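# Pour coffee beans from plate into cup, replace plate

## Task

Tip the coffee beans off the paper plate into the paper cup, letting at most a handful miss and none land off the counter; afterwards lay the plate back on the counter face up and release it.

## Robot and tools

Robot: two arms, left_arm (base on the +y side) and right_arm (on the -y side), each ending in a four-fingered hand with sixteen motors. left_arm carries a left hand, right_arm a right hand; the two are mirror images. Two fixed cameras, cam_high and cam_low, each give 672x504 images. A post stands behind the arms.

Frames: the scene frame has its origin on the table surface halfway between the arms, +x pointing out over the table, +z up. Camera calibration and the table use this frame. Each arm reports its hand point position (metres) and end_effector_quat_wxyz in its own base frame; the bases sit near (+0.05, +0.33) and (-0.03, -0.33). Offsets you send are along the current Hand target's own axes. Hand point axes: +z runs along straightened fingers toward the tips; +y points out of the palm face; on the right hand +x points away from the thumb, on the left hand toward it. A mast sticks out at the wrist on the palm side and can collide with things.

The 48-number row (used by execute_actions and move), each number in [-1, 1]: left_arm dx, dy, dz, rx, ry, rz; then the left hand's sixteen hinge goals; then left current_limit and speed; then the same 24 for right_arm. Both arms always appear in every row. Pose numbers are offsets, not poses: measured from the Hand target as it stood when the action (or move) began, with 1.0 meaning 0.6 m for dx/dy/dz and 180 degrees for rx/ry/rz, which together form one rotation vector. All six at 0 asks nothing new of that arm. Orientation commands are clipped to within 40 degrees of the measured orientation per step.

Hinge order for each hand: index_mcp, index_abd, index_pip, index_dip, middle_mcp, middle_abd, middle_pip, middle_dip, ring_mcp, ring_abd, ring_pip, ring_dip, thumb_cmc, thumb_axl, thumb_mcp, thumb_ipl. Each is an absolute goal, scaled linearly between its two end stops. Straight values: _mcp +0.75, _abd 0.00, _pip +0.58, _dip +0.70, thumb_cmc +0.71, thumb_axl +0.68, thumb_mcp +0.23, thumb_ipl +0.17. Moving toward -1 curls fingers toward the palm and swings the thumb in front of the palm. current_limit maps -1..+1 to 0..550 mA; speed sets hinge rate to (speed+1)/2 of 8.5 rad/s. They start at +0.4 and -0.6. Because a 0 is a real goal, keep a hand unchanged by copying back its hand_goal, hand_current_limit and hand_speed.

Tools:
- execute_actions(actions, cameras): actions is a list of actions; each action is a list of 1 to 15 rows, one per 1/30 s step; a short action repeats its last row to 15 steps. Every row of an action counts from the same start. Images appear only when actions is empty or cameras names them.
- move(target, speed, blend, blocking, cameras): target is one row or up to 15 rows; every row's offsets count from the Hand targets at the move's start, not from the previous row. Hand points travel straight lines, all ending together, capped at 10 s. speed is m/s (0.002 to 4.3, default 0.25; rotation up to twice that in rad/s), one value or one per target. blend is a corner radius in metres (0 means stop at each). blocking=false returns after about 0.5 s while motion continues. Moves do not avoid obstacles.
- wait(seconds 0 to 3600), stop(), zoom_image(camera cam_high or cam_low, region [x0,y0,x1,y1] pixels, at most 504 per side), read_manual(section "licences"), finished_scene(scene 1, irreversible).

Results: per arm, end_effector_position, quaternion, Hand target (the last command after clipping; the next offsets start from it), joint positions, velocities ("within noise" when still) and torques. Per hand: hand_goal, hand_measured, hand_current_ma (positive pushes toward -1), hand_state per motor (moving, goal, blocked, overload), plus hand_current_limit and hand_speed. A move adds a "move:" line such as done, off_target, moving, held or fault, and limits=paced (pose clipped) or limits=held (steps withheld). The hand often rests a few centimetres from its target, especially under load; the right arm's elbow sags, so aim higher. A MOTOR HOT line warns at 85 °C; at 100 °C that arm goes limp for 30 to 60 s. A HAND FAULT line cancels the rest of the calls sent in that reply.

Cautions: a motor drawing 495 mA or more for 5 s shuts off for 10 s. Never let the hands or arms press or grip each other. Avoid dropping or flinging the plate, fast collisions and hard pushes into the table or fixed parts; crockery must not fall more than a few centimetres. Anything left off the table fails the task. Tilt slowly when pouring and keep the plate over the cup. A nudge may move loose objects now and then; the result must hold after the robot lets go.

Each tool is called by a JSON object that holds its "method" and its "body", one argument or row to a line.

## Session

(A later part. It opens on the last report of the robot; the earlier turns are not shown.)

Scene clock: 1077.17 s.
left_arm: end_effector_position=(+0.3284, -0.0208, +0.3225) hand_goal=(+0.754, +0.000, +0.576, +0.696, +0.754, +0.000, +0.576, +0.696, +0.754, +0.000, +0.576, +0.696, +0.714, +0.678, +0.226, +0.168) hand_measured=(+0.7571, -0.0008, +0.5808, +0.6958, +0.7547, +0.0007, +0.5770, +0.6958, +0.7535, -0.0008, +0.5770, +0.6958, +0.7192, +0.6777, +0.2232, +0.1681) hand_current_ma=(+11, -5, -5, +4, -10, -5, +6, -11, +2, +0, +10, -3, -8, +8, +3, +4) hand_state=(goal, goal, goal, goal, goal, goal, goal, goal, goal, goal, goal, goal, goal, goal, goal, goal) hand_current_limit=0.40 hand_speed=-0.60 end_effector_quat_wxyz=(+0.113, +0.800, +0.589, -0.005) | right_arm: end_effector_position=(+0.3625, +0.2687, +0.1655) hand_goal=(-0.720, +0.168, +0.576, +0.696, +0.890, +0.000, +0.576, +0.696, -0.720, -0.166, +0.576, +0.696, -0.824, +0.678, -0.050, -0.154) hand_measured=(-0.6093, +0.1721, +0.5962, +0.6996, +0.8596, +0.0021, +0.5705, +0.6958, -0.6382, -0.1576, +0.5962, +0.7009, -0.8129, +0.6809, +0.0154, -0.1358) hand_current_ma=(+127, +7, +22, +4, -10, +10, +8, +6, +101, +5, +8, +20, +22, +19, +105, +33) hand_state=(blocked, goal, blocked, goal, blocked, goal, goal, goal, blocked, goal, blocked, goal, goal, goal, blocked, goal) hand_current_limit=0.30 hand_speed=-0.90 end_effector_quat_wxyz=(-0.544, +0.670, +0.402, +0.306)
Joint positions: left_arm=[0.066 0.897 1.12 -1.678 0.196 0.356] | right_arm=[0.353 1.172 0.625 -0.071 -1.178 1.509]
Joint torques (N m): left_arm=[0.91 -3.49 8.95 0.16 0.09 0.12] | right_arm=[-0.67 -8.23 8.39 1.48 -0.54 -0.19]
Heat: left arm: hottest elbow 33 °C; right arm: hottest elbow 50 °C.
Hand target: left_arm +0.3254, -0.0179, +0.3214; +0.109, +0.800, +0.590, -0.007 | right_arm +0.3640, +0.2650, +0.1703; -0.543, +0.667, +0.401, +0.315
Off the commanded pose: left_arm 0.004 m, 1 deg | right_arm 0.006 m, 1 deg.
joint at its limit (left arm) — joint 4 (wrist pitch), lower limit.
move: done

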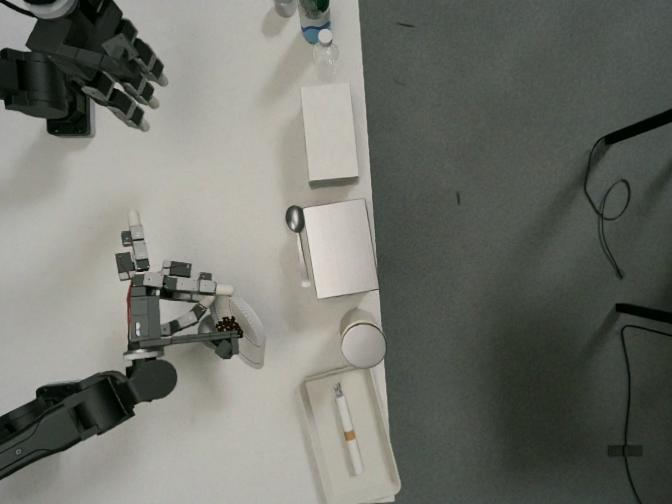

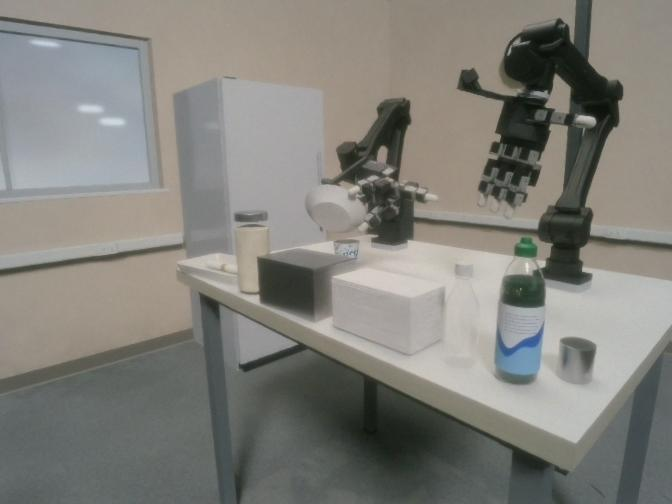

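{"method": "move", "body": {
  "target": [0,0,0,0,0,0,0.754,0,0.576,0.696,0.754,0,0.576,0.696,0.754,0,0.576,0.696,0.714,0.678,0.226,0.168,0.4,-0.6,0.0011,0,-0.0075,0,0.0159,-0.0228,-0.72,0.167,0.576,0.696,0.89,0,0.576,0.696,-0.72,-0.167,0.576,0.696,-0.824,0.678,-0.05,-0.155,0.3,-0.9],
  "speed": 0.02,
  "cameras": ["cam_high", "cam_low"]
}}

{"method": "zoom_image", "body": {
  "camera": "cam_high",
  "region": [180, 260, 280, 380]
}}

{"method": "zoom_image", "body": {
  "camera": "cam_low",
  "region": [280, 170, 400, 270]
}}

Scene clock: 1096.67 s.
left_arm: end_effector_position=(+0.3284, -0.0208, +0.3225) hand_goal=(+0.754, +0.000, +0.576, +0.696, +0.754, +0.000, +0.576, +0.696, +0.754, +0.000, +0.576, +0.696, +0.714, +0.678, +0.226, +0.168) hand_measured=(+0.7583, +0.0007, +0.5821, +0.6958, +0.7547, -0.0008, +0.5770, +0.6945, +0.7523, -0.0008, +0.5770, +0.6958, +0.7205, +0.6767, +0.2232, +0.1681) hand_current_ma=(-11, -3, -5, +7, -13, -3, +3, -10, -1, -7, +6, +0, -5, +7, +12, -1) hand_state=(goal, goal, goal, goal, goal, goal, goal, goal, goal, goal, goal, goal, goal, goal, goal, goal) hand_current_limit=0.40 hand_speed=-0.60 end_effector_quat_wxyz=(+0.113, +0.800, +0.589, -0.005) | right_arm: end_effector_position=(+0.3633, +0.2646, +0.1672) hand_goal=(-0.720, +0.168, +0.576, +0.696, +0.890, +0.000, +0.576, +0.696, -0.720, -0.166, +0.576, +0.696, -0.824, +0.678, -0.050, -0.154) hand_measured=(-0.6129, +0.1721, +0.5962, +0.6996, +0.8632, +0.0021, +0.5705, +0.6971, -0.6382, -0.1576, +0.5975, +0.6996, -0.8129, +0.6809, +0.0154, -0.1349) hand_current_ma=(+120, +4, +17, -1, +1, -7, +3, +8, +100, +8, +18, +17, +23, +5, +96, +36) hand_state=(blocked, goal, blocked, goal, blocked, goal, goal, goal, blocked, goal, blocked, goal, goal, goal, blocked, goal) hand_current_limit=0.30 hand_speed=-0.90 end_effector_quat_wxyz=(-0.542, +0.648, +0.411, +0.342)
Joint positions: left_arm=[0.066 0.897 1.12 -1.678 0.196 0.356] | right_arm=[0.338 1.162 0.564 0.096 -1.193 1.54]
Joint torques (N m): left_arm=[0.73 -3.6 9.01 0.14 0.09 0.13] | right_arm=[-0.73 -7.82 8.2 1.5 -0.47 -0.21]
Heat: left arm: hottest elbow 33 °C; right arm: hottest elbow 48 °C.
Hand target: left_arm +0.3254, -0.0179, +0.3214; +0.109, +0.800, +0.590, -0.007 | right_arm +0.3643, +0.2608, +0.1719; -0.541, +0.644, +0.411, +0.351
Off the commanded pose: left_arm 0.004 m, 1 deg | right_arm 0.006 m, 1 deg.
joint at its limit (left arm) — joint 4 (wrist pitch), lower limit.
move: done

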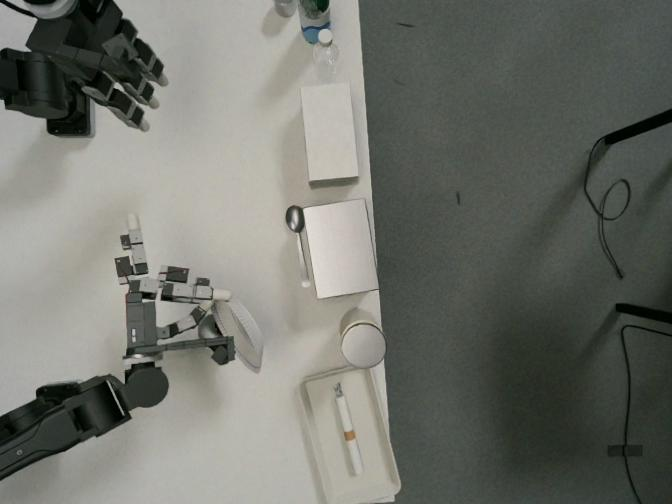

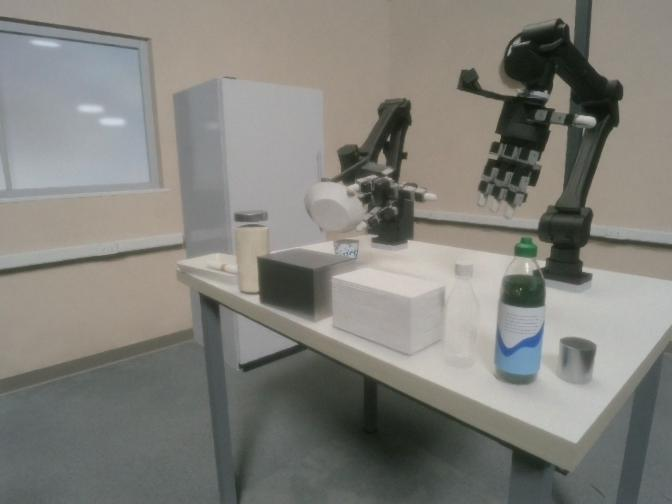

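Scaled by 4.200.

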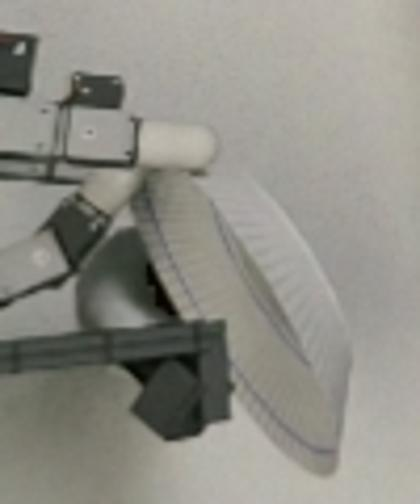

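Scaled by 4.200.

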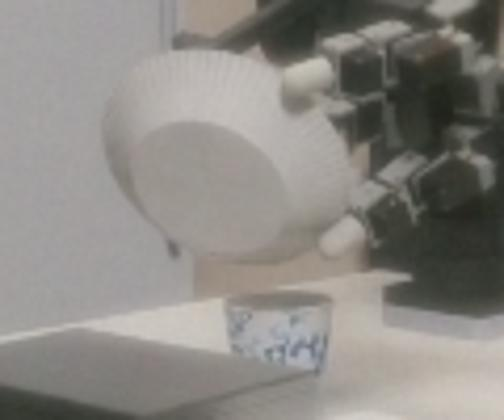

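{"method": "move", "body": {
  "target": [0,0,0,0,0,0,0.754,0,0.576,0.696,0.754,0,0.576,0.696,0.754,0,0.576,0.696,0.714,0.678,0.226,0.168,0.4,-0.6,0.0122,-0.0153,-0.0073,0,0.0255,-0.0364,-0.72,0.167,0.576,0.696,0.89,0,0.576,0.696,-0.72,-0.167,0.576,0.696,-0.824,0.678,-0.05,-0.155,0.3,-0.9],
  "speed": 0.04,
  "cameras": ["cam_high", "cam_low"]
}}

{"method": "zoom_image", "body": {
  "camera": "cam_high",
  "region": [180, 260, 280, 380]
}}

Scene clock: 1108.43 s.
left_arm: end_effector_position=(+0.3284, -0.0208, +0.3225) hand_goal=(+0.754, +0.000, +0.576, +0.696, +0.754, +0.000, +0.576, +0.696, +0.754, +0.000, +0.576, +0.696, +0.714, +0.678, +0.226, +0.168) hand_measured=(+0.7583, -0.0008, +0.5808, +0.6958, +0.7559, -0.0008, +0.5770, +0.6958, +0.7523, +0.0007, +0.5770, +0.6958, +0.7205, +0.6767, +0.2232, +0.1672) hand_current_ma=(-1, -14, +3, +5, -12, +2, +2, -5, +10, -4, +6, +1, -14, -1, +6, -3) hand_state=(goal, goal, goal, goal, goal, goal, goal, goal, goal, goal, goal, goal, goal, goal, goal, goal) hand_current_limit=0.40 hand_speed=-0.60 end_effector_quat_wxyz=(+0.113, +0.800, +0.589, -0.005) | right_arm: end_effector_position=(+0.3584, +0.2622, +0.1785) hand_goal=(-0.720, +0.168, +0.576, +0.696, +0.890, +0.000, +0.576, +0.696, -0.720, -0.166, +0.576, +0.696, -0.824, +0.678, -0.050, -0.154) hand_measured=(-0.6117, +0.1721, +0.5962, +0.6996, +0.8692, +0.0036, +0.5718, +0.6971, -0.6394, -0.1561, +0.5962, +0.6996, -0.8129, +0.6788, +0.0154, -0.1339) hand_current_ma=(+114, +7, +18, +8, -5, -15, -1, -5, +77, +10, +6, +24, +25, +3, +95, +28) hand_state=(blocked, goal, blocked, goal, blocked, goal, goal, goal, blocked, goal, blocked, goal, goal, goal, blocked, blocked) hand_current_limit=0.30 hand_speed=-0.90 end_effector_quat_wxyz=(-0.538, +0.609, +0.425, +0.399)
Joint positions: left_arm=[0.066 0.897 1.12 -1.678 0.196 0.356] | right_arm=[0.333 1.143 0.471 0.385 -1.196 1.627]
Joint torques (N m): left_arm=[0.97 -3.37 8.94 0.18 0.09 0.12] | right_arm=[-0.73 -7.06 7.88 1.61 -0.29 -0.23]
Heat: left arm: hottest elbow 33 °C; right arm: hottest elbow 48 °C.
Hand target: left_arm +0.3254, -0.0179, +0.3214; +0.109, +0.800, +0.590, -0.007 | right_arm +0.3590, +0.2582, +0.1830; -0.536, +0.605, +0.425, +0.407
Off the commanded pose: left_arm 0.004 m, 1 deg | right_arm 0.006 m, 1 deg.
joint at its limit (left arm) — joint 4 (wrist pitch), lower limit.
move: done

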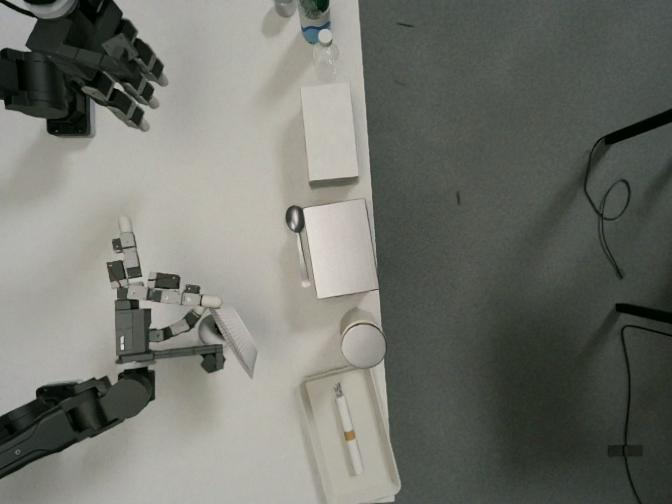

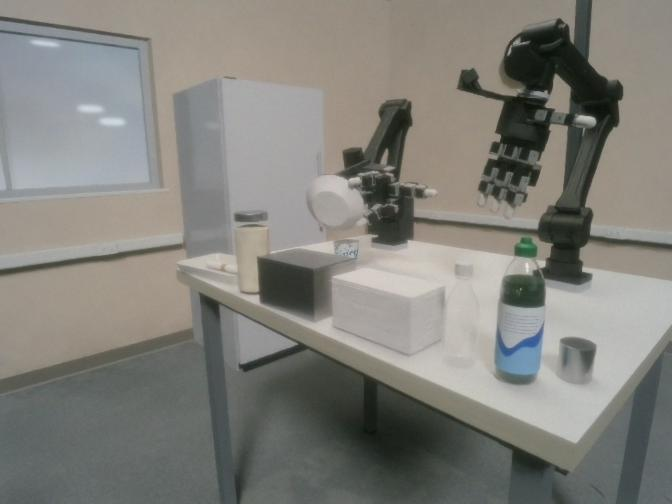

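Scaled by 4.200.

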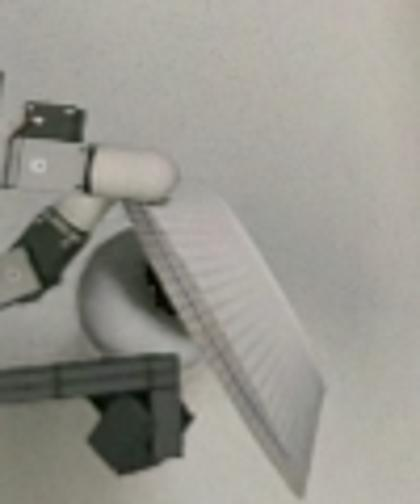

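{"method": "move", "body": {
  "target": [
    [0,0,0,0,0,0,0.754,0,0.576,0.696,0.754,0,0.576,0.696,0.754,0,0.576,0.696,0.714,0.678,0.226,0.168,0.4,-0.6,0.1264,-0.0403,-0.0124,0,0,0,-0.72,0.167,0.576,0.696,0.89,0,0.576,0.696,-0.72,-0.167,0.576,0.696,-0.824,0.678,-0.05,-0.155,0.3,-0.9],
    [0,0,0,0,0,0,0.754,0,0.576,0.696,0.754,0,0.576,0.696,0.754,0,0.576,0.696,0.714,0.678,0.226,0.168,0.4,-0.6,-0.1328,-0.1039,-0.4216,-0.0724,-0.0681,0.3959,-0.72,0.167,0.576,0.696,0.89,0,0.576,0.696,-0.72,-0.167,0.576,0.696,-0.824,0.678,-0.05,-0.155,0.3,-0.9]
  ],
  "speed": [0.12, 0.13],
  "blend": [0.02, 0],
  "cameras": ["cam_high", "cam_low"]
}}

{"method": "zoom_image", "body": {
  "camera": "cam_high",
  "region": [120, 290, 280, 480]
}}

{"method": "zoom_image", "body": {
  "camera": "cam_low",
  "region": [260, 130, 400, 270]
}}

Scene clock: 1157.43 s.
left_arm: end_effector_position=(+0.3284, -0.0208, +0.3225) hand_goal=(+0.754, +0.000, +0.576, +0.696, +0.754, +0.000, +0.576, +0.696, +0.754, +0.000, +0.576, +0.696, +0.714, +0.678, +0.226, +0.168) hand_measured=(+0.7583, -0.0008, +0.5821, +0.6958, +0.7547, -0.0008, +0.5770, +0.6958, +0.7535, -0.0008, +0.5770, +0.6958, +0.7192, +0.6777, +0.2222, +0.1681) hand_current_ma=(-1, -19, -5, -8, -8, +0, +7, -5, +10, -6, +7, +5, -8, -1, +11, +0) hand_state=(goal, goal, goal, goal, goal, goal, goal, goal, goal, goal, goal, goal, goal, goal, goal, goal) hand_current_limit=0.40 hand_speed=-0.60 end_effector_quat_wxyz=(+0.113, +0.800, +0.589, -0.005) | right_arm: end_effector_position=(+0.2531, +0.0132, +0.1390) hand_goal=(-0.720, +0.168, +0.576, +0.696, +0.890, +0.000, +0.576, +0.696, -0.720, -0.166, +0.576, +0.696, -0.824, +0.678, -0.050, -0.154) hand_measured=(-0.6129, +0.1736, +0.5975, +0.6983, +0.8692, +0.0036, +0.5718, +0.6958, -0.6394, -0.1576, +0.5975, +0.7009, -0.8116, +0.6798, +0.0164, -0.1330) hand_current_ma=(+111, +16, +11, +9, -13, +14, +5, -2, +93, -5, -12, -1, +16, +12, +104, +9) hand_state=(blocked, goal, blocked, goal, blocked, goal, goal, goal, blocked, goal, blocked, goal, goal, goal, blocked, blocked) hand_current_limit=0.30 hand_speed=-0.90 end_effector_quat_wxyz=(-0.522, +0.852, -0.027, +0.021)
Joint positions: left_arm=[0.066 0.897 1.12 -1.678 0.196 0.356] | right_arm=[-0.37 1.268 0.852 -1.677 -1.019 0.967]
Joint torques (N m): left_arm=[0.91 -3.49 8.96 0.17 0.11 0.14] | right_arm=[-0.56 -5.77 10.82 -1.42 -0.45 0.04]
Heat: left arm: hottest elbow 33 °C; right arm: hottest elbow 50 °C.
Hand target: left_arm +0.3254, -0.0179, +0.3214; +0.109, +0.800, +0.590, -0.007 | right_arm +0.2658, +0.0043, +0.1501; -0.559, +0.829, +0.000, +0.000
Off the commanded pose: left_arm 0.004 m, 1 deg | right_arm 0.019 m, 6 deg.
joint sent to its limit (right arm) — joint 4 (wrist pitch), lower limit. The joint targets are off in orientation, not in position.
joint at its limit (left arm) — joint 4 (wrist pitch), lower limit.
move: off_target (right_arm)

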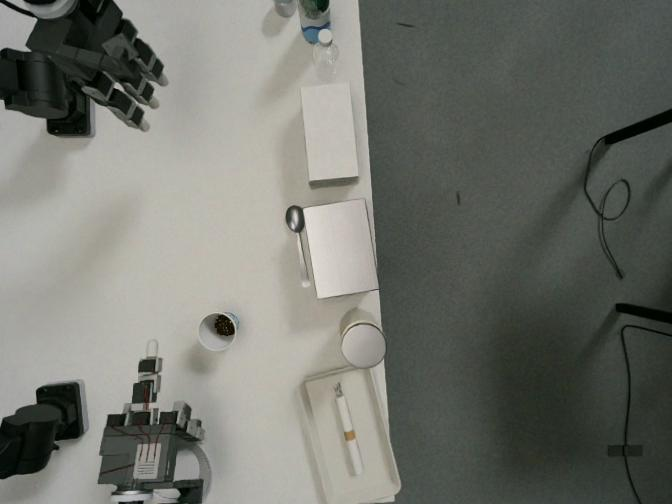

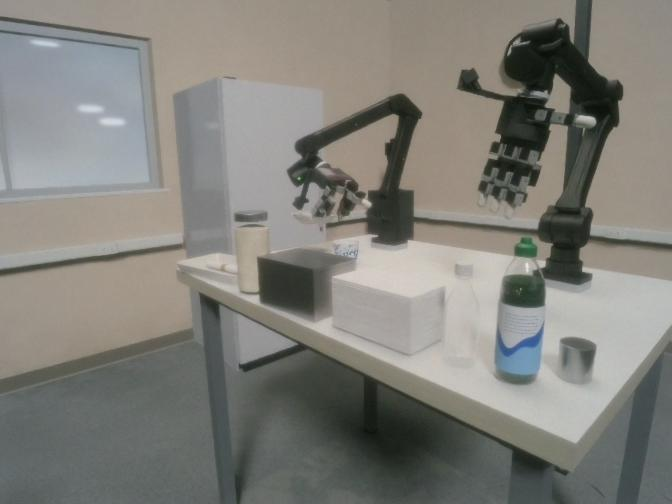

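Scaled by 2.653.

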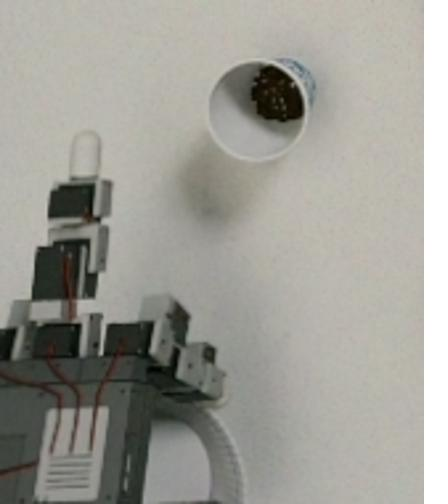

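Scaled by 3.600.

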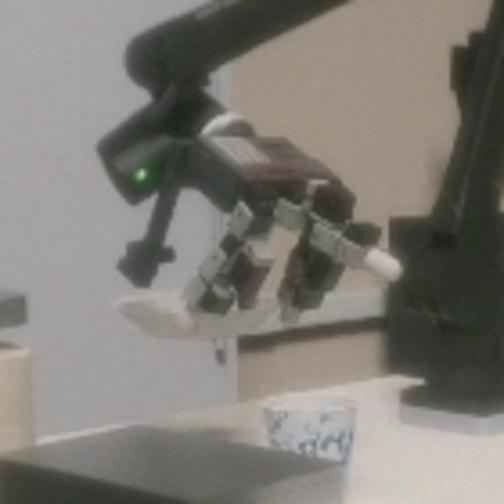

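{"method": "move", "body": {
  "target": [0,0,0,0,0,0,0.754,0,0.576,0.696,0.754,0,0.576,0.696,0.754,0,0.576,0.696,0.714,0.678,0.226,0.168,0.4,-0.6,0,0.1313,0.0531,0,0,0,-0.72,0.167,0.576,0.696,0.89,0,0.576,0.696,-0.72,-0.167,0.576,0.696,-0.824,0.678,-0.05,-0.155,0.3,-0.9],
  "speed": 0.08,
  "cameras": ["cam_high", "cam_low"]
}}

{"method": "zoom_image", "body": {
  "camera": "cam_high",
  "region": [120, 340, 280, 504]
}}

{"method": "zoom_image", "body": {
  "camera": "cam_low",
  "region": [260, 170, 380, 270]
}}

Scene clock: 1166.67 s.
left_arm: end_effector_position=(+0.3284, -0.0208, +0.3225) hand_goal=(+0.754, +0.000, +0.576, +0.696, +0.754, +0.000, +0.576, +0.696, +0.754, +0.000, +0.576, +0.696, +0.714, +0.678, +0.226, +0.168) hand_measured=(+0.7571, +0.0007, +0.5808, +0.6958, +0.7547, +0.0007, +0.5770, +0.6958, +0.7535, -0.0008, +0.5770, +0.6958, +0.7192, +0.6767, +0.2232, +0.1672) hand_current_ma=(+1, -5, -2, +12, -6, -3, +4, -13, +11, -10, -4, +16, -3, +6, +11, -2) hand_state=(goal, goal, goal, goal, goal, goal, goal, goal, goal, goal, goal, goal, goal, goal, goal, goal) hand_current_limit=0.40 hand_speed=-0.60 end_effector_quat_wxyz=(+0.113, +0.800, +0.589, -0.005) | right_arm: end_effector_position=(+0.2658, +0.0067, +0.0689) hand_goal=(-0.720, +0.168, +0.576, +0.696, +0.890, +0.000, +0.576, +0.696, -0.720, -0.166, +0.576, +0.696, -0.824, +0.678, -0.050, -0.154) hand_measured=(-0.6129, +0.1721, +0.5975, +0.6996, +0.8692, +0.0036, +0.5705, +0.6958, -0.6382, -0.1576, +0.5975, +0.7034, -0.8116, +0.6798, +0.0144, -0.1339) hand_current_ma=(+114, -8, +14, +2, -11, +6, +2, +11, +74, +4, +6, +7, +13, +6, +95, +41) hand_state=(blocked, goal, blocked, goal, blocked, goal, goal, goal, blocked, goal, blocked, goal, goal, goal, blocked, blocked) hand_current_limit=0.30 hand_speed=-0.90 end_effector_quat_wxyz=(-0.558, +0.830, +0.002, -0.003)
Joint positions: left_arm=[0.066 0.897 1.12 -1.678 0.196 0.356] | right_arm=[-0.396 1.528 0.829 -1.64 -1.019 0.726]
Joint torques (N m): left_arm=[0.85 -3.72 8.98 0.13 0.09 0.13] | right_arm=[-0.67 -8.41 5.24 -1.09 -0.5 -0.12]
Heat: left arm: hottest elbow 33 °C; right arm: hottest elbow 52 °C.
Hand target: left_arm +0.3254, -0.0179, +0.3214; +0.109, +0.800, +0.590, -0.007 | right_arm +0.2657, +0.0044, +0.0651; -0.559, +0.829, +0.000, +0.000
Off the commanded pose: left_arm 0.004 m, 1 deg | right_arm 0.005 m, 0 deg.
joint at its limit (left arm) — joint 4 (wrist pitch), lower limit.
move: done

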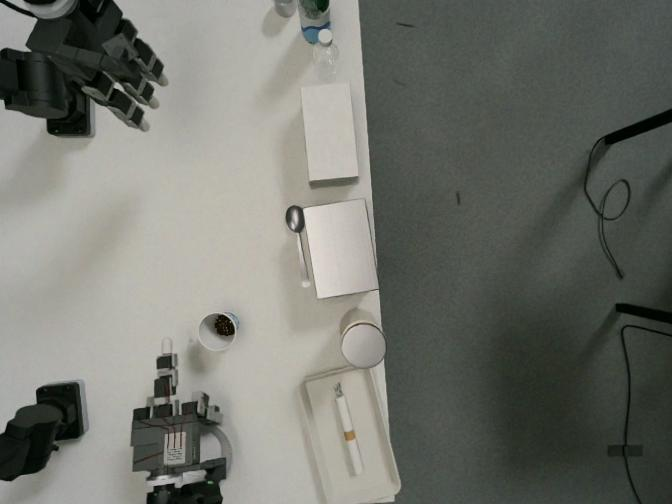

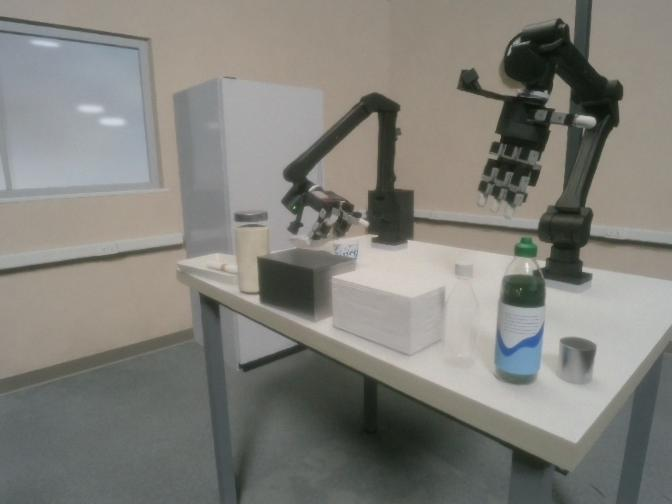

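Scaled by 3.073.

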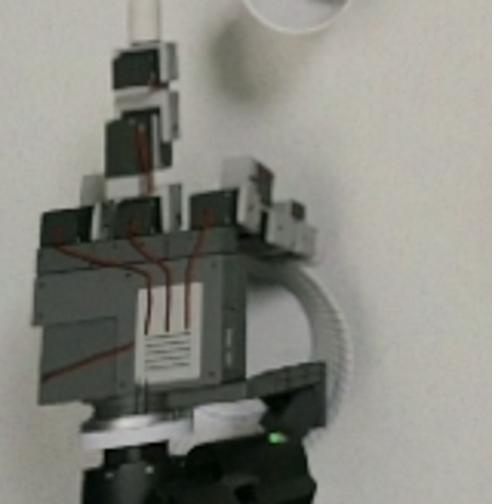

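Scaled by 4.200.

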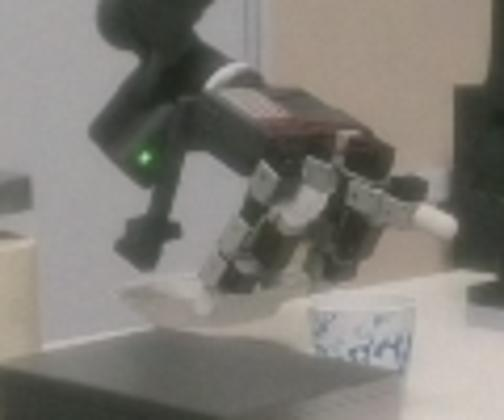

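{"method": "move", "body": {
  "target": [0,0,0,0,0,0,0.754,0,0.576,0.696,0.754,0,0.576,0.696,0.754,0,0.576,0.696,0.714,0.678,0.226,0.168,0.4,-0.6,0,0.0463,0.0187,0,0,0,-0.72,0.167,0.576,0.696,0.89,0,0.576,0.696,-0.72,-0.167,0.576,0.696,-0.824,0.678,-0.05,-0.155,0.3,-0.9],
  "speed": 0.05,
  "cameras": ["cam_high", "cam_low"]
}}

{"method": "zoom_image", "body": {
  "camera": "cam_low",
  "region": [270, 190, 370, 270]
}}

Scene clock: 1176.83 s.
left_arm: end_effector_position=(+0.3284, -0.0208, +0.3225) hand_goal=(+0.754, +0.000, +0.576, +0.696, +0.754, +0.000, +0.576, +0.696, +0.754, +0.000, +0.576, +0.696, +0.714, +0.678, +0.226, +0.168) hand_measured=(+0.7583, +0.0007, +0.5821, +0.6971, +0.7559, -0.0008, +0.5770, +0.6958, +0.7523, +0.0007, +0.5770, +0.6958, +0.7192, +0.6777, +0.2232, +0.1672) hand_current_ma=(-3, -17, -3, -1, -7, -4, -3, -7, +11, -16, +6, +8, -3, +1, -4, -3) hand_state=(goal, goal, goal, goal, goal, goal, goal, goal, goal, goal, goal, goal, goal, goal, goal, goal) hand_current_limit=0.40 hand_speed=-0.60 end_effector_quat_wxyz=(+0.113, +0.800, +0.589, -0.005) | right_arm: end_effector_position=(+0.2672, +0.0062, +0.0401) hand_goal=(-0.720, +0.168, +0.576, +0.696, +0.890, +0.000, +0.576, +0.696, -0.720, -0.166, +0.576, +0.696, -0.824, +0.678, -0.050, -0.154) hand_measured=(-0.6117, +0.1721, +0.5975, +0.6983, +0.8692, +0.0021, +0.5705, +0.6958, -0.6394, -0.1546, +0.5975, +0.7022, -0.8116, +0.6809, +0.0154, -0.1339) hand_current_ma=(+136, +0, +11, +23, -4, +11, -16, -4, +86, +24, +46, +22, +22, -7, +86, +30) hand_state=(blocked, goal, blocked, goal, blocked, goal, goal, goal, blocked, goal, blocked, goal, goal, goal, blocked, blocked) hand_current_limit=0.30 hand_speed=-0.90 end_effector_quat_wxyz=(-0.557, +0.830, +0.004, -0.001)
Joint positions: left_arm=[0.066 0.897 1.12 -1.678 0.196 0.356] | right_arm=[-0.396 1.588 0.802 -1.549 -1.019 0.724]
Joint torques (N m): left_arm=[0.79 -3.6 8.98 0.14 0.09 0.14] | right_arm=[-0.67 -8.47 4.6 -1.07 -0.5 -0.11]
Heat: left arm: hottest elbow 33 °C; right arm: hottest elbow 50 °C.
Hand target: left_arm +0.3254, -0.0179, +0.3214; +0.109, +0.800, +0.590, -0.007 | right_arm +0.2658, +0.0043, +0.0351; -0.559, +0.829, +0.000, +0.000
Off the commanded pose: left_arm 0.004 m, 1 deg | right_arm 0.006 m, 1 deg.
joint at its limit (left arm) — joint 4 (wrist pitch), lower limit.
move: done

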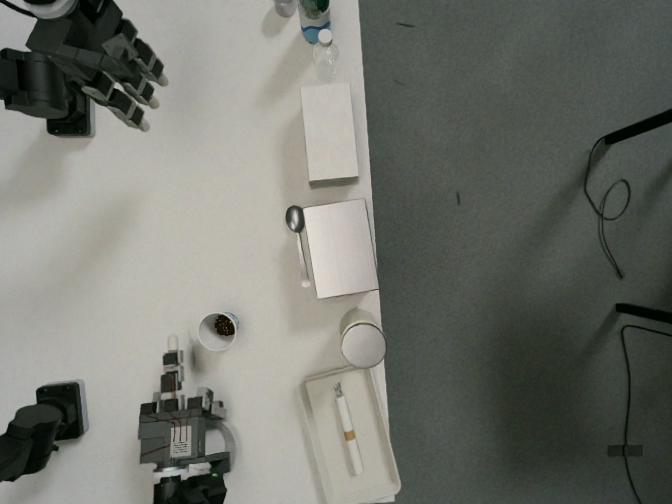

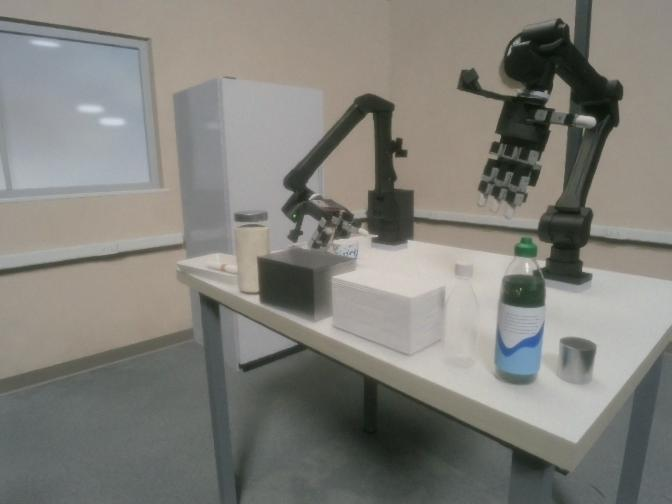

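Scaled by 5.040.

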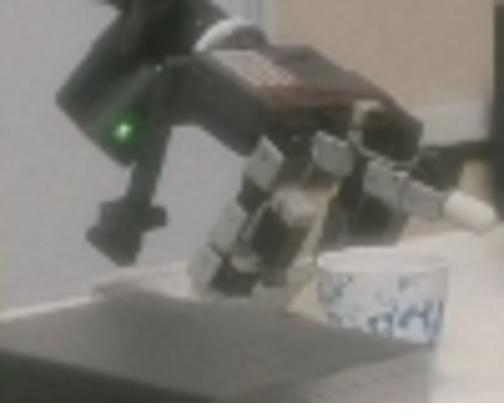

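{"method": "move", "body": {
  "target": [0,0,0,0,0,0,0.754,0,0.576,0.696,0.754,0,0.576,0.696,0.754,0,0.576,0.696,0.714,0.678,0.226,0.168,0.4,-0.6,0,0.0201,0.0081,0,0,0,-0.72,0.167,0.576,0.696,0.89,0,0.576,0.696,-0.72,-0.167,0.576,0.696,-0.824,0.678,-0.05,-0.155,0.3,-0.9],
  "speed": 0.03,
  "cameras": ["cam_high", "cam_low"]
}}

{"method": "zoom_image", "body": {
  "camera": "cam_low",
  "region": [270, 190, 370, 270]
}}

{"method": "zoom_image", "body": {
  "camera": "cam_high",
  "region": [130, 370, 270, 504]
}}

Scene clock: 1183.97 s.
left_arm: end_effector_position=(+0.3284, -0.0208, +0.3225) hand_goal=(+0.754, +0.000, +0.576, +0.696, +0.754, +0.000, +0.576, +0.696, +0.754, +0.000, +0.576, +0.696, +0.714, +0.678, +0.226, +0.168) hand_measured=(+0.7571, +0.0007, +0.5808, +0.6958, +0.7559, +0.0007, +0.5770, +0.6958, +0.7535, +0.0007, +0.5770, +0.6958, +0.7192, +0.6767, +0.2232, +0.1681) hand_current_ma=(+1, -10, -9, +4, -11, -2, +2, -6, +2, -16, +6, +1, -7, +5, +11, +0) hand_state=(goal, goal, goal, goal, goal, goal, goal, goal, goal, goal, goal, goal, goal, goal, goal, goal) hand_current_limit=0.40 hand_speed=-0.60 end_effector_quat_wxyz=(+0.113, +0.800, +0.589, -0.005) | right_arm: end_effector_position=(+0.2678, +0.0060, +0.0276) hand_goal=(-0.720, +0.168, +0.576, +0.696, +0.890, +0.000, +0.576, +0.696, -0.720, -0.166, +0.576, +0.696, -0.824, +0.678, -0.050, -0.154) hand_measured=(-0.6177, +0.1736, +0.5962, +0.6983, +0.8692, +0.0021, +0.5718, +0.6958, -0.6418, -0.1576, +0.5988, +0.7009, -0.8129, +0.6798, +0.0154, -0.1320) hand_current_ma=(+108, +2, +7, +0, +4, -7, +2, +15, +81, +2, +13, +9, +13, +18, +89, +25) hand_state=(blocked, goal, blocked, goal, blocked, goal, goal, goal, blocked, goal, blocked, goal, goal, goal, blocked, blocked) hand_current_limit=0.30 hand_speed=-0.90 end_effector_quat_wxyz=(-0.557, +0.830, +0.004, +0.000)
Joint positions: left_arm=[0.066 0.897 1.12 -1.678 0.196 0.356] | right_arm=[-0.396 1.616 0.793 -1.509 -1.019 0.724]
Joint torques (N m): left_arm=[0.85 -3.55 8.94 0.17 0.1 0.13] | right_arm=[-0.73 -8.47 4.31 -1.07 -0.5 -0.1]
Heat: left arm: hottest elbow 33 °C; right arm: hottest elbow 48 °C.
Hand target: left_arm +0.3254, -0.0179, +0.3214; +0.109, +0.800, +0.590, -0.007 | right_arm +0.2658, +0.0043, +0.0222; -0.559, +0.829, +0.000, +0.000
Off the commanded pose: left_arm 0.004 m, 1 deg | right_arm 0.006 m, 1 deg.
joint at its limit (left arm) — joint 4 (wrist pitch), lower limit.
move: done

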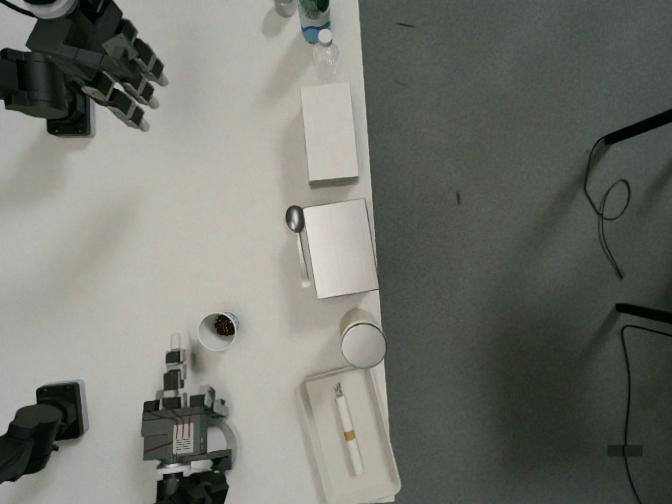

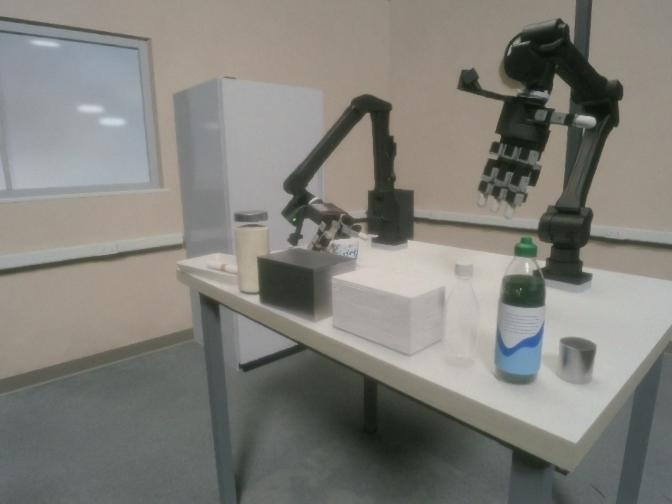

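Scaled by 5.040.

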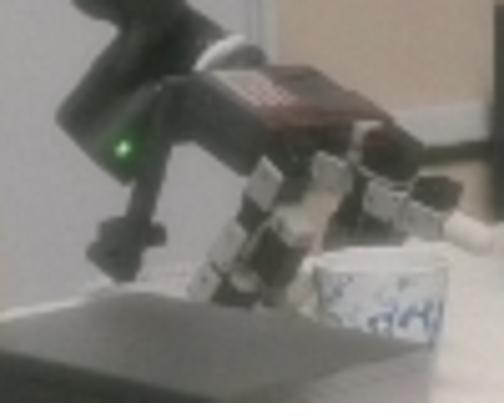

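Scaled by 3.600.

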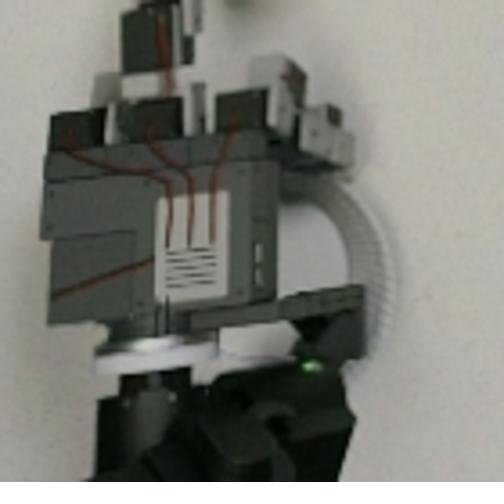

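{"method": "move", "body": {
  "target": [0,0,0,0,0,0,0.754,0,0.576,0.696,0.754,0,0.576,0.696,0.754,0,0.576,0.696,0.714,0.678,0.226,0.168,0.4,-0.6,0,0.0085,0.0034,0,0,0,-0.72,0.167,0.576,0.696,0.89,0,0.576,0.696,-0.72,-0.167,0.576,0.696,-0.824,0.678,-0.05,-0.155,0.3,-0.9],
  "speed": 0.03,
  "cameras": ["cam_high", "cam_low"]
}}

{"method": "zoom_image", "body": {
  "camera": "cam_low",
  "region": [270, 220, 340, 270]
}}

{"method": "zoom_image", "body": {
  "camera": "cam_high",
  "region": [130, 370, 270, 504]
}}

Scene clock: 1191.57 s.
left_arm: end_effector_position=(+0.3284, -0.0208, +0.3225) hand_goal=(+0.754, +0.000, +0.576, +0.696, +0.754, +0.000, +0.576, +0.696, +0.754, +0.000, +0.576, +0.696, +0.714, +0.678, +0.226, +0.168) hand_measured=(+0.7583, -0.0008, +0.5821, +0.6958, +0.7547, +0.0007, +0.5770, +0.6971, +0.7535, -0.0008, +0.5770, +0.6958, +0.7205, +0.6767, +0.2222, +0.1681) hand_current_ma=(+0, -2, -4, +4, -16, +0, +8, -5, +9, -6, +7, +11, -6, -5, +2, +6) hand_state=(goal, goal, goal, goal, goal, goal, goal, goal, goal, goal, goal, goal, goal, goal, goal, goal) hand_current_limit=0.40 hand_speed=-0.60 end_effector_quat_wxyz=(+0.113, +0.800, +0.589, -0.005) | right_arm: end_effector_position=(+0.2694, +0.0053, +0.0237) hand_goal=(-0.720, +0.168, +0.576, +0.696, +0.890, +0.000, +0.576, +0.696, -0.720, -0.166, +0.576, +0.696, -0.824, +0.678, -0.050, -0.154) hand_measured=(-0.6189, +0.1736, +0.5962, +0.6983, +0.8692, +0.0021, +0.5705, +0.6958, -0.6479, -0.1678, +0.5988, +0.7009, -0.8104, +0.6798, +0.0154, -0.1320) hand_current_ma=(+87, +14, +27, +7, -7, +3, +2, -5, +68, +12, +17, +12, +15, -6, +111, +19) hand_state=(blocked, goal, blocked, goal, blocked, goal, goal, goal, blocked, goal, blocked, goal, goal, goal, blocked, blocked) hand_current_limit=0.30 hand_speed=-0.90 end_effector_quat_wxyz=(-0.556, +0.831, +0.005, +0.002)
Joint positions: left_arm=[0.066 0.897 1.12 -1.678 0.196 0.356] | right_arm=[-0.396 1.626 0.793 -1.495 -1.019 0.724]
Joint torques (N m): left_arm=[0.62 -3.6 8.94 0.13 0.09 0.13] | right_arm=[-0.67 -8.29 3.97 -0.94 -0.51 -0.11]
Heat: left arm: hottest elbow 33 °C; right arm: hottest elbow 47 °C.
Hand target: left_arm +0.3254, -0.0179, +0.3214; +0.109, +0.800, +0.590, -0.007 | right_arm +0.2658, +0.0043, +0.0166; -0.559, +0.829, +0.000, +0.000
Off the commanded pose: left_arm 0.004 m, 1 deg | right_arm 0.008 m, 1 deg.
joint at its limit (left arm) — joint 4 (wrist pitch), lower limit.
move: done

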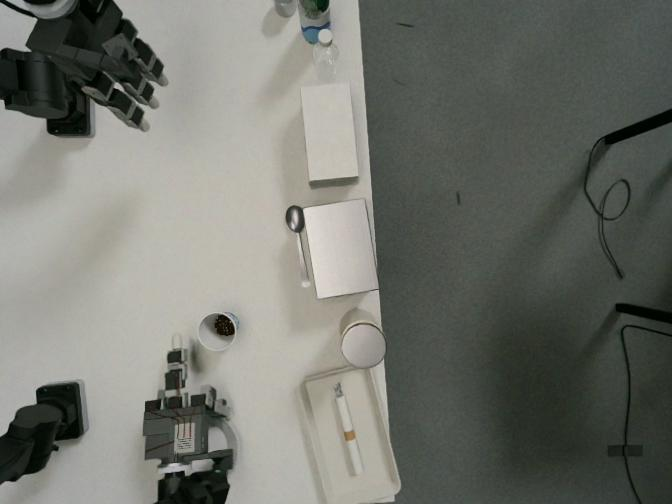

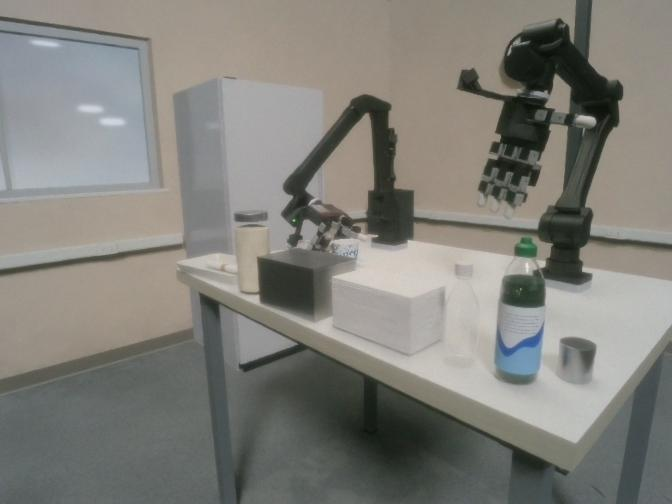

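Scaled by 7.200.

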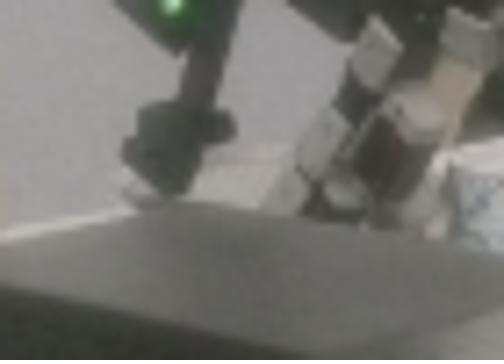

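Scaled by 3.600.

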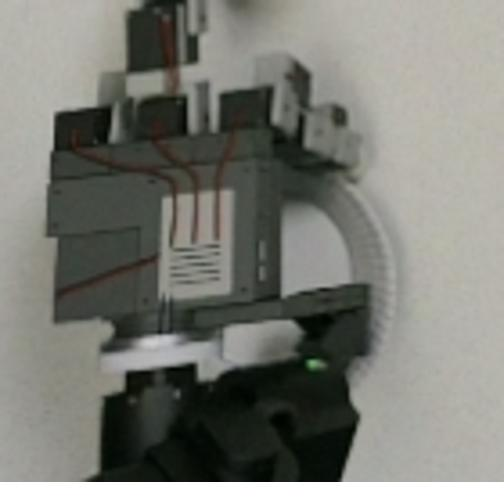

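{"method": "move", "body": {
  "target": [0,0,0,0,0,0,0.754,0,0.576,0.696,0.754,0,0.576,0.696,0.754,0,0.576,0.696,0.714,0.678,0.226,0.168,0.4,-0.6,0,0,0,0,0,0,-0.64,0.167,0.576,0.696,0.89,0,0.576,0.696,-0.65,-0.167,0.576,0.696,-0.824,0.678,0.28,-0.155,0.3,-0.85],
  "cameras": ["cam_high", "cam_low"]
}}

{"method": "zoom_image", "body": {
  "camera": "cam_low",
  "region": [270, 220, 340, 270]
}}

{"method": "zoom_image", "body": {
  "camera": "cam_high",
  "region": [130, 370, 270, 504]
}}

Scene clock: 1201.07 s.
left_arm: end_effector_position=(+0.3284, -0.0208, +0.3225) hand_goal=(+0.754, +0.000, +0.576, +0.696, +0.754, +0.000, +0.576, +0.696, +0.754, +0.000, +0.576, +0.696, +0.714, +0.678, +0.226, +0.168) hand_measured=(+0.7571, -0.0008, +0.5808, +0.6958, +0.7547, +0.0007, +0.5770, +0.6971, +0.7535, -0.0008, +0.5770, +0.6971, +0.7192, +0.6767, +0.2232, +0.1681) hand_current_ma=(-1, -13, -2, +5, -3, -6, +1, -6, +8, -12, +6, +11, -4, -10, +5, -1) hand_state=(goal, goal, goal, goal, goal, goal, goal, goal, goal, goal, goal, goal, goal, goal, goal, goal) hand_current_limit=0.40 hand_speed=-0.60 end_effector_quat_wxyz=(+0.113, +0.800, +0.589, -0.005) | right_arm: end_effector_position=(+0.2698, +0.0051, +0.0230) hand_goal=(-0.640, +0.168, +0.576, +0.696, +0.890, +0.000, +0.576, +0.696, -0.650, -0.166, +0.576, +0.696, -0.824, +0.678, +0.280, -0.154) hand_measured=(-0.6213, +0.1633, +0.5898, +0.6996, +0.8680, +0.0036, +0.5705, +0.6958, -0.6406, -0.1634, +0.5911, +0.7022, -0.8129, +0.6798, +0.2688, -0.1492) hand_current_ma=(+8, -16, +17, +11, -15, +7, -15, +9, +11, +11, +1, -6, +10, -9, +2, +17) hand_state=(goal, goal, goal, goal, blocked, goal, goal, goal, goal, goal, goal, goal, goal, goal, goal, goal) hand_current_limit=0.30 hand_speed=-0.85 end_effector_quat_wxyz=(-0.556, +0.831, +0.006, +0.002)
Joint positions: left_arm=[0.066 0.897 1.12 -1.678 0.196 0.356] | right_arm=[-0.396 1.627 0.793 -1.492 -1.019 0.724]
Joint torques (N m): left_arm=[0.91 -3.49 8.96 0.16 0.1 0.14] | right_arm=[-0.67 -8.41 3.96 -1.03 -0.5 -0.11]
Heat: left arm: hottest elbow 33 °C; right arm: hottest elbow 45 °C.
Hand target: left_arm +0.3254, -0.0179, +0.3214; +0.109, +0.800, +0.590, -0.007 | right_arm +0.2658, +0.0043, +0.0166; -0.559, +0.829, +0.000, +0.000
Off the commanded pose: left_arm 0.004 m, 1 deg | right_arm 0.008 m, 1 deg.
joint at its limit (left arm) — joint 4 (wrist pitch), lower limit.
move: done

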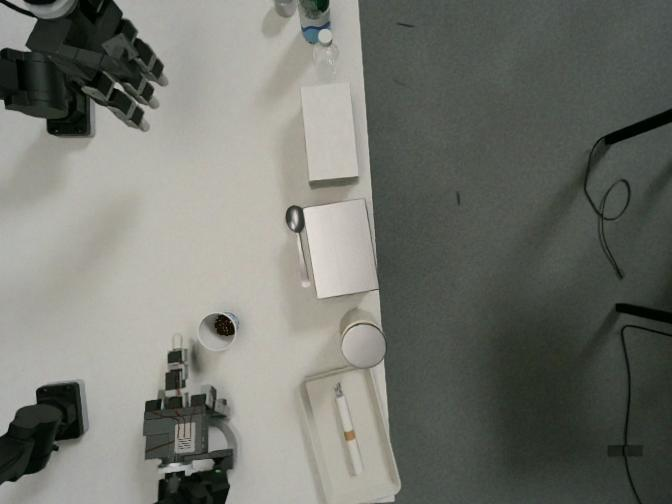

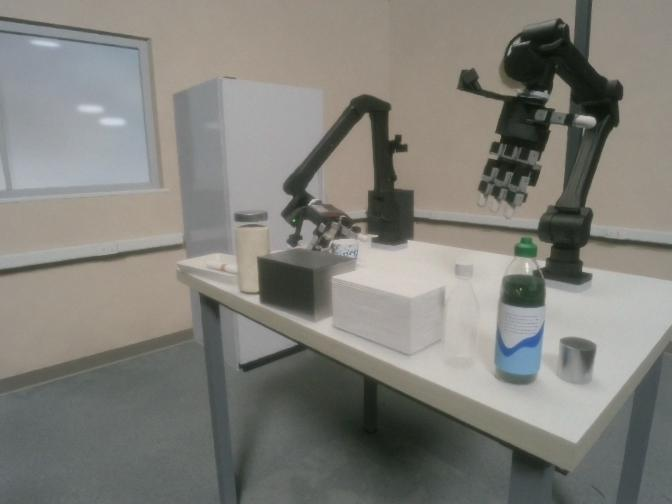

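Scaled by 7.200.

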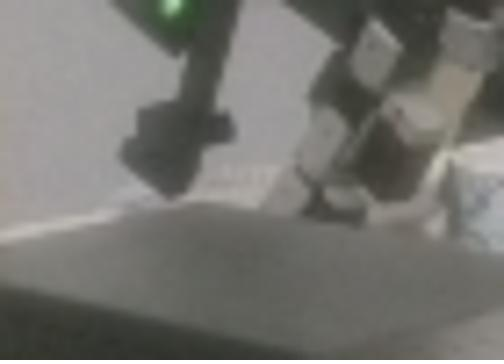

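Scaled by 3.600.

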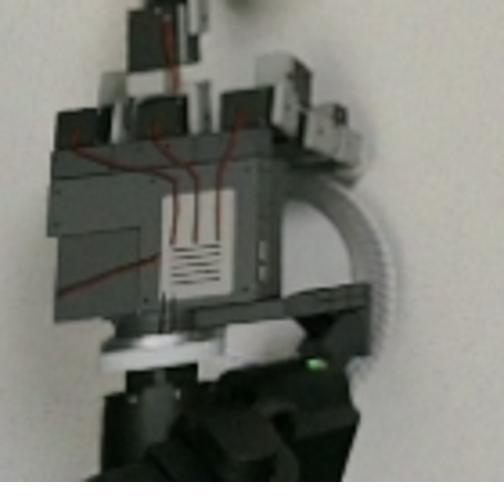

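{"method": "move", "body": {
  "target": [
    [0,0,0,0,0,0,0.754,0,0.576,0.696,0.754,0,0.576,0.696,0.754,0,0.576,0.696,0.714,0.678,0.226,0.168,0.4,-0.6,0,-0.003,-0.001,0,0,0,-0.62,0.167,0.576,0.696,0.89,0,0.576,0.696,-0.63,-0.167,0.576,0.696,-0.824,0.678,0.33,-0.648,0.3,-0.7],
    [0,0,0,0,0,0,0.754,0,0.576,0.696,0.754,0,0.576,0.696,0.754,0,0.576,0.696,0.714,0.678,0.226,0.168,0.4,-0.6,0,-0.0405,0.0735,0,0,0,-0.62,0.167,0.576,0.696,0.89,0,0.576,0.696,-0.63,-0.167,0.576,0.696,-0.824,0.678,0.33,-0.648,0.3,-0.7]
  ],
  "speed": [0.03, 0.05],
  "cameras": ["cam_high", "cam_low"]
}}

{"method": "zoom_image", "body": {
  "camera": "cam_high",
  "region": [130, 350, 270, 504]
}}

Scene clock: 1215.40 s.
left_arm: end_effector_position=(+0.3284, -0.0208, +0.3225) hand_goal=(+0.754, +0.000, +0.576, +0.696, +0.754, +0.000, +0.576, +0.696, +0.754, +0.000, +0.576, +0.696, +0.714, +0.678, +0.226, +0.168) hand_measured=(+0.7571, +0.0007, +0.5808, +0.6958, +0.7547, -0.0008, +0.5770, +0.6958, +0.7535, +0.0007, +0.5770, +0.6958, +0.7192, +0.6777, +0.2232, +0.1672) hand_current_ma=(+2, -11, -8, +3, -7, +4, -2, -2, +3, -9, -3, -11, +0, -3, +12, +1) hand_state=(goal, goal, goal, goal, goal, goal, goal, goal, goal, goal, goal, goal, goal, goal, goal, goal) hand_current_limit=0.40 hand_speed=-0.60 end_effector_quat_wxyz=(+0.113, +0.800, +0.589, -0.005) | right_arm: end_effector_position=(+0.2670, +0.0515, +0.0212) hand_goal=(-0.620, +0.168, +0.576, +0.696, +0.890, +0.000, +0.576, +0.696, -0.630, -0.166, +0.576, +0.696, -0.824, +0.678, +0.330, -0.648) hand_measured=(-0.6165, +0.1574, +0.5757, +0.6894, +0.8680, +0.0036, +0.5718, +0.6971, -0.6249, -0.1634, +0.5898, +0.7009, -0.8116, +0.6798, +0.3202, -0.6437) hand_current_ma=(-5, +10, +18, +5, -6, +5, -9, +12, -6, +0, +14, +16, +23, +1, -15, +21) hand_state=(goal, goal, goal, goal, blocked, goal, goal, goal, goal, goal, goal, goal, goal, goal, goal, goal) hand_current_limit=0.30 hand_speed=-0.70 end_effector_quat_wxyz=(-0.560, +0.829, -0.004, -0.002)
Joint positions: left_arm=[0.066 0.897 1.12 -1.678 0.196 0.356] | right_arm=[-0.261 1.556 0.721 -1.304 -1.112 0.96]
Joint torques (N m): left_arm=[0.91 -3.49 8.96 0.14 0.1 0.13] | right_arm=[0.85 -10.05 4.49 -0.77 -0.71 0.03]
Heat: left arm: hottest elbow 33 °C; right arm: hottest elbow 43 °C.
Hand target: left_arm +0.3254, -0.0179, +0.3214; +0.109, +0.800, +0.590, -0.007 | right_arm +0.2658, +0.0543, +0.0226; -0.559, +0.829, +0.000, +0.000
Off the commanded pose: left_arm 0.004 m, 1 deg | right_arm 0.003 m, 0 deg.
joint at its limit (left arm) — joint 4 (wrist pitch), lower limit.
move: done

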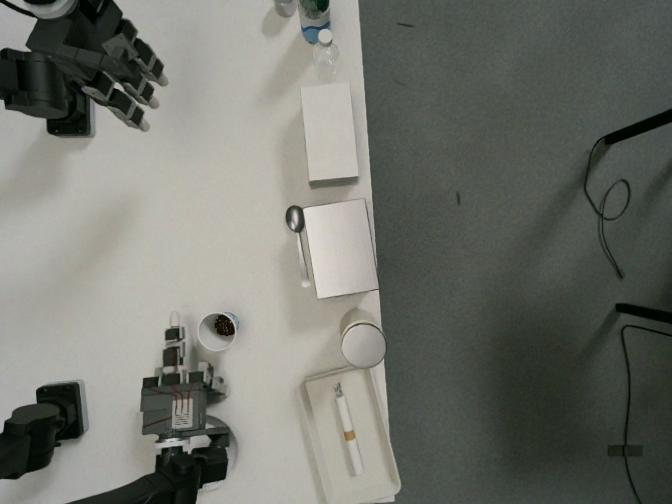

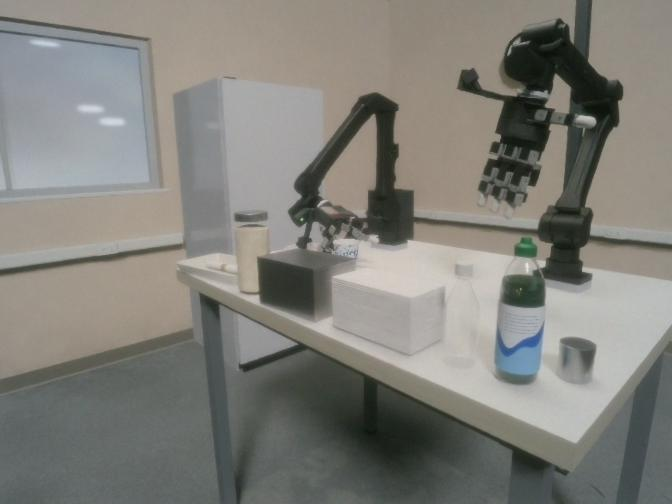

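Scaled by 3.273.

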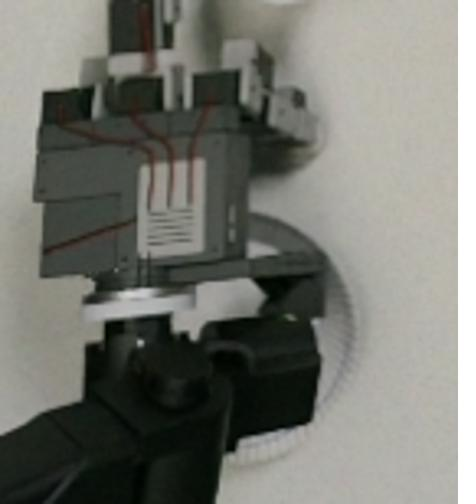

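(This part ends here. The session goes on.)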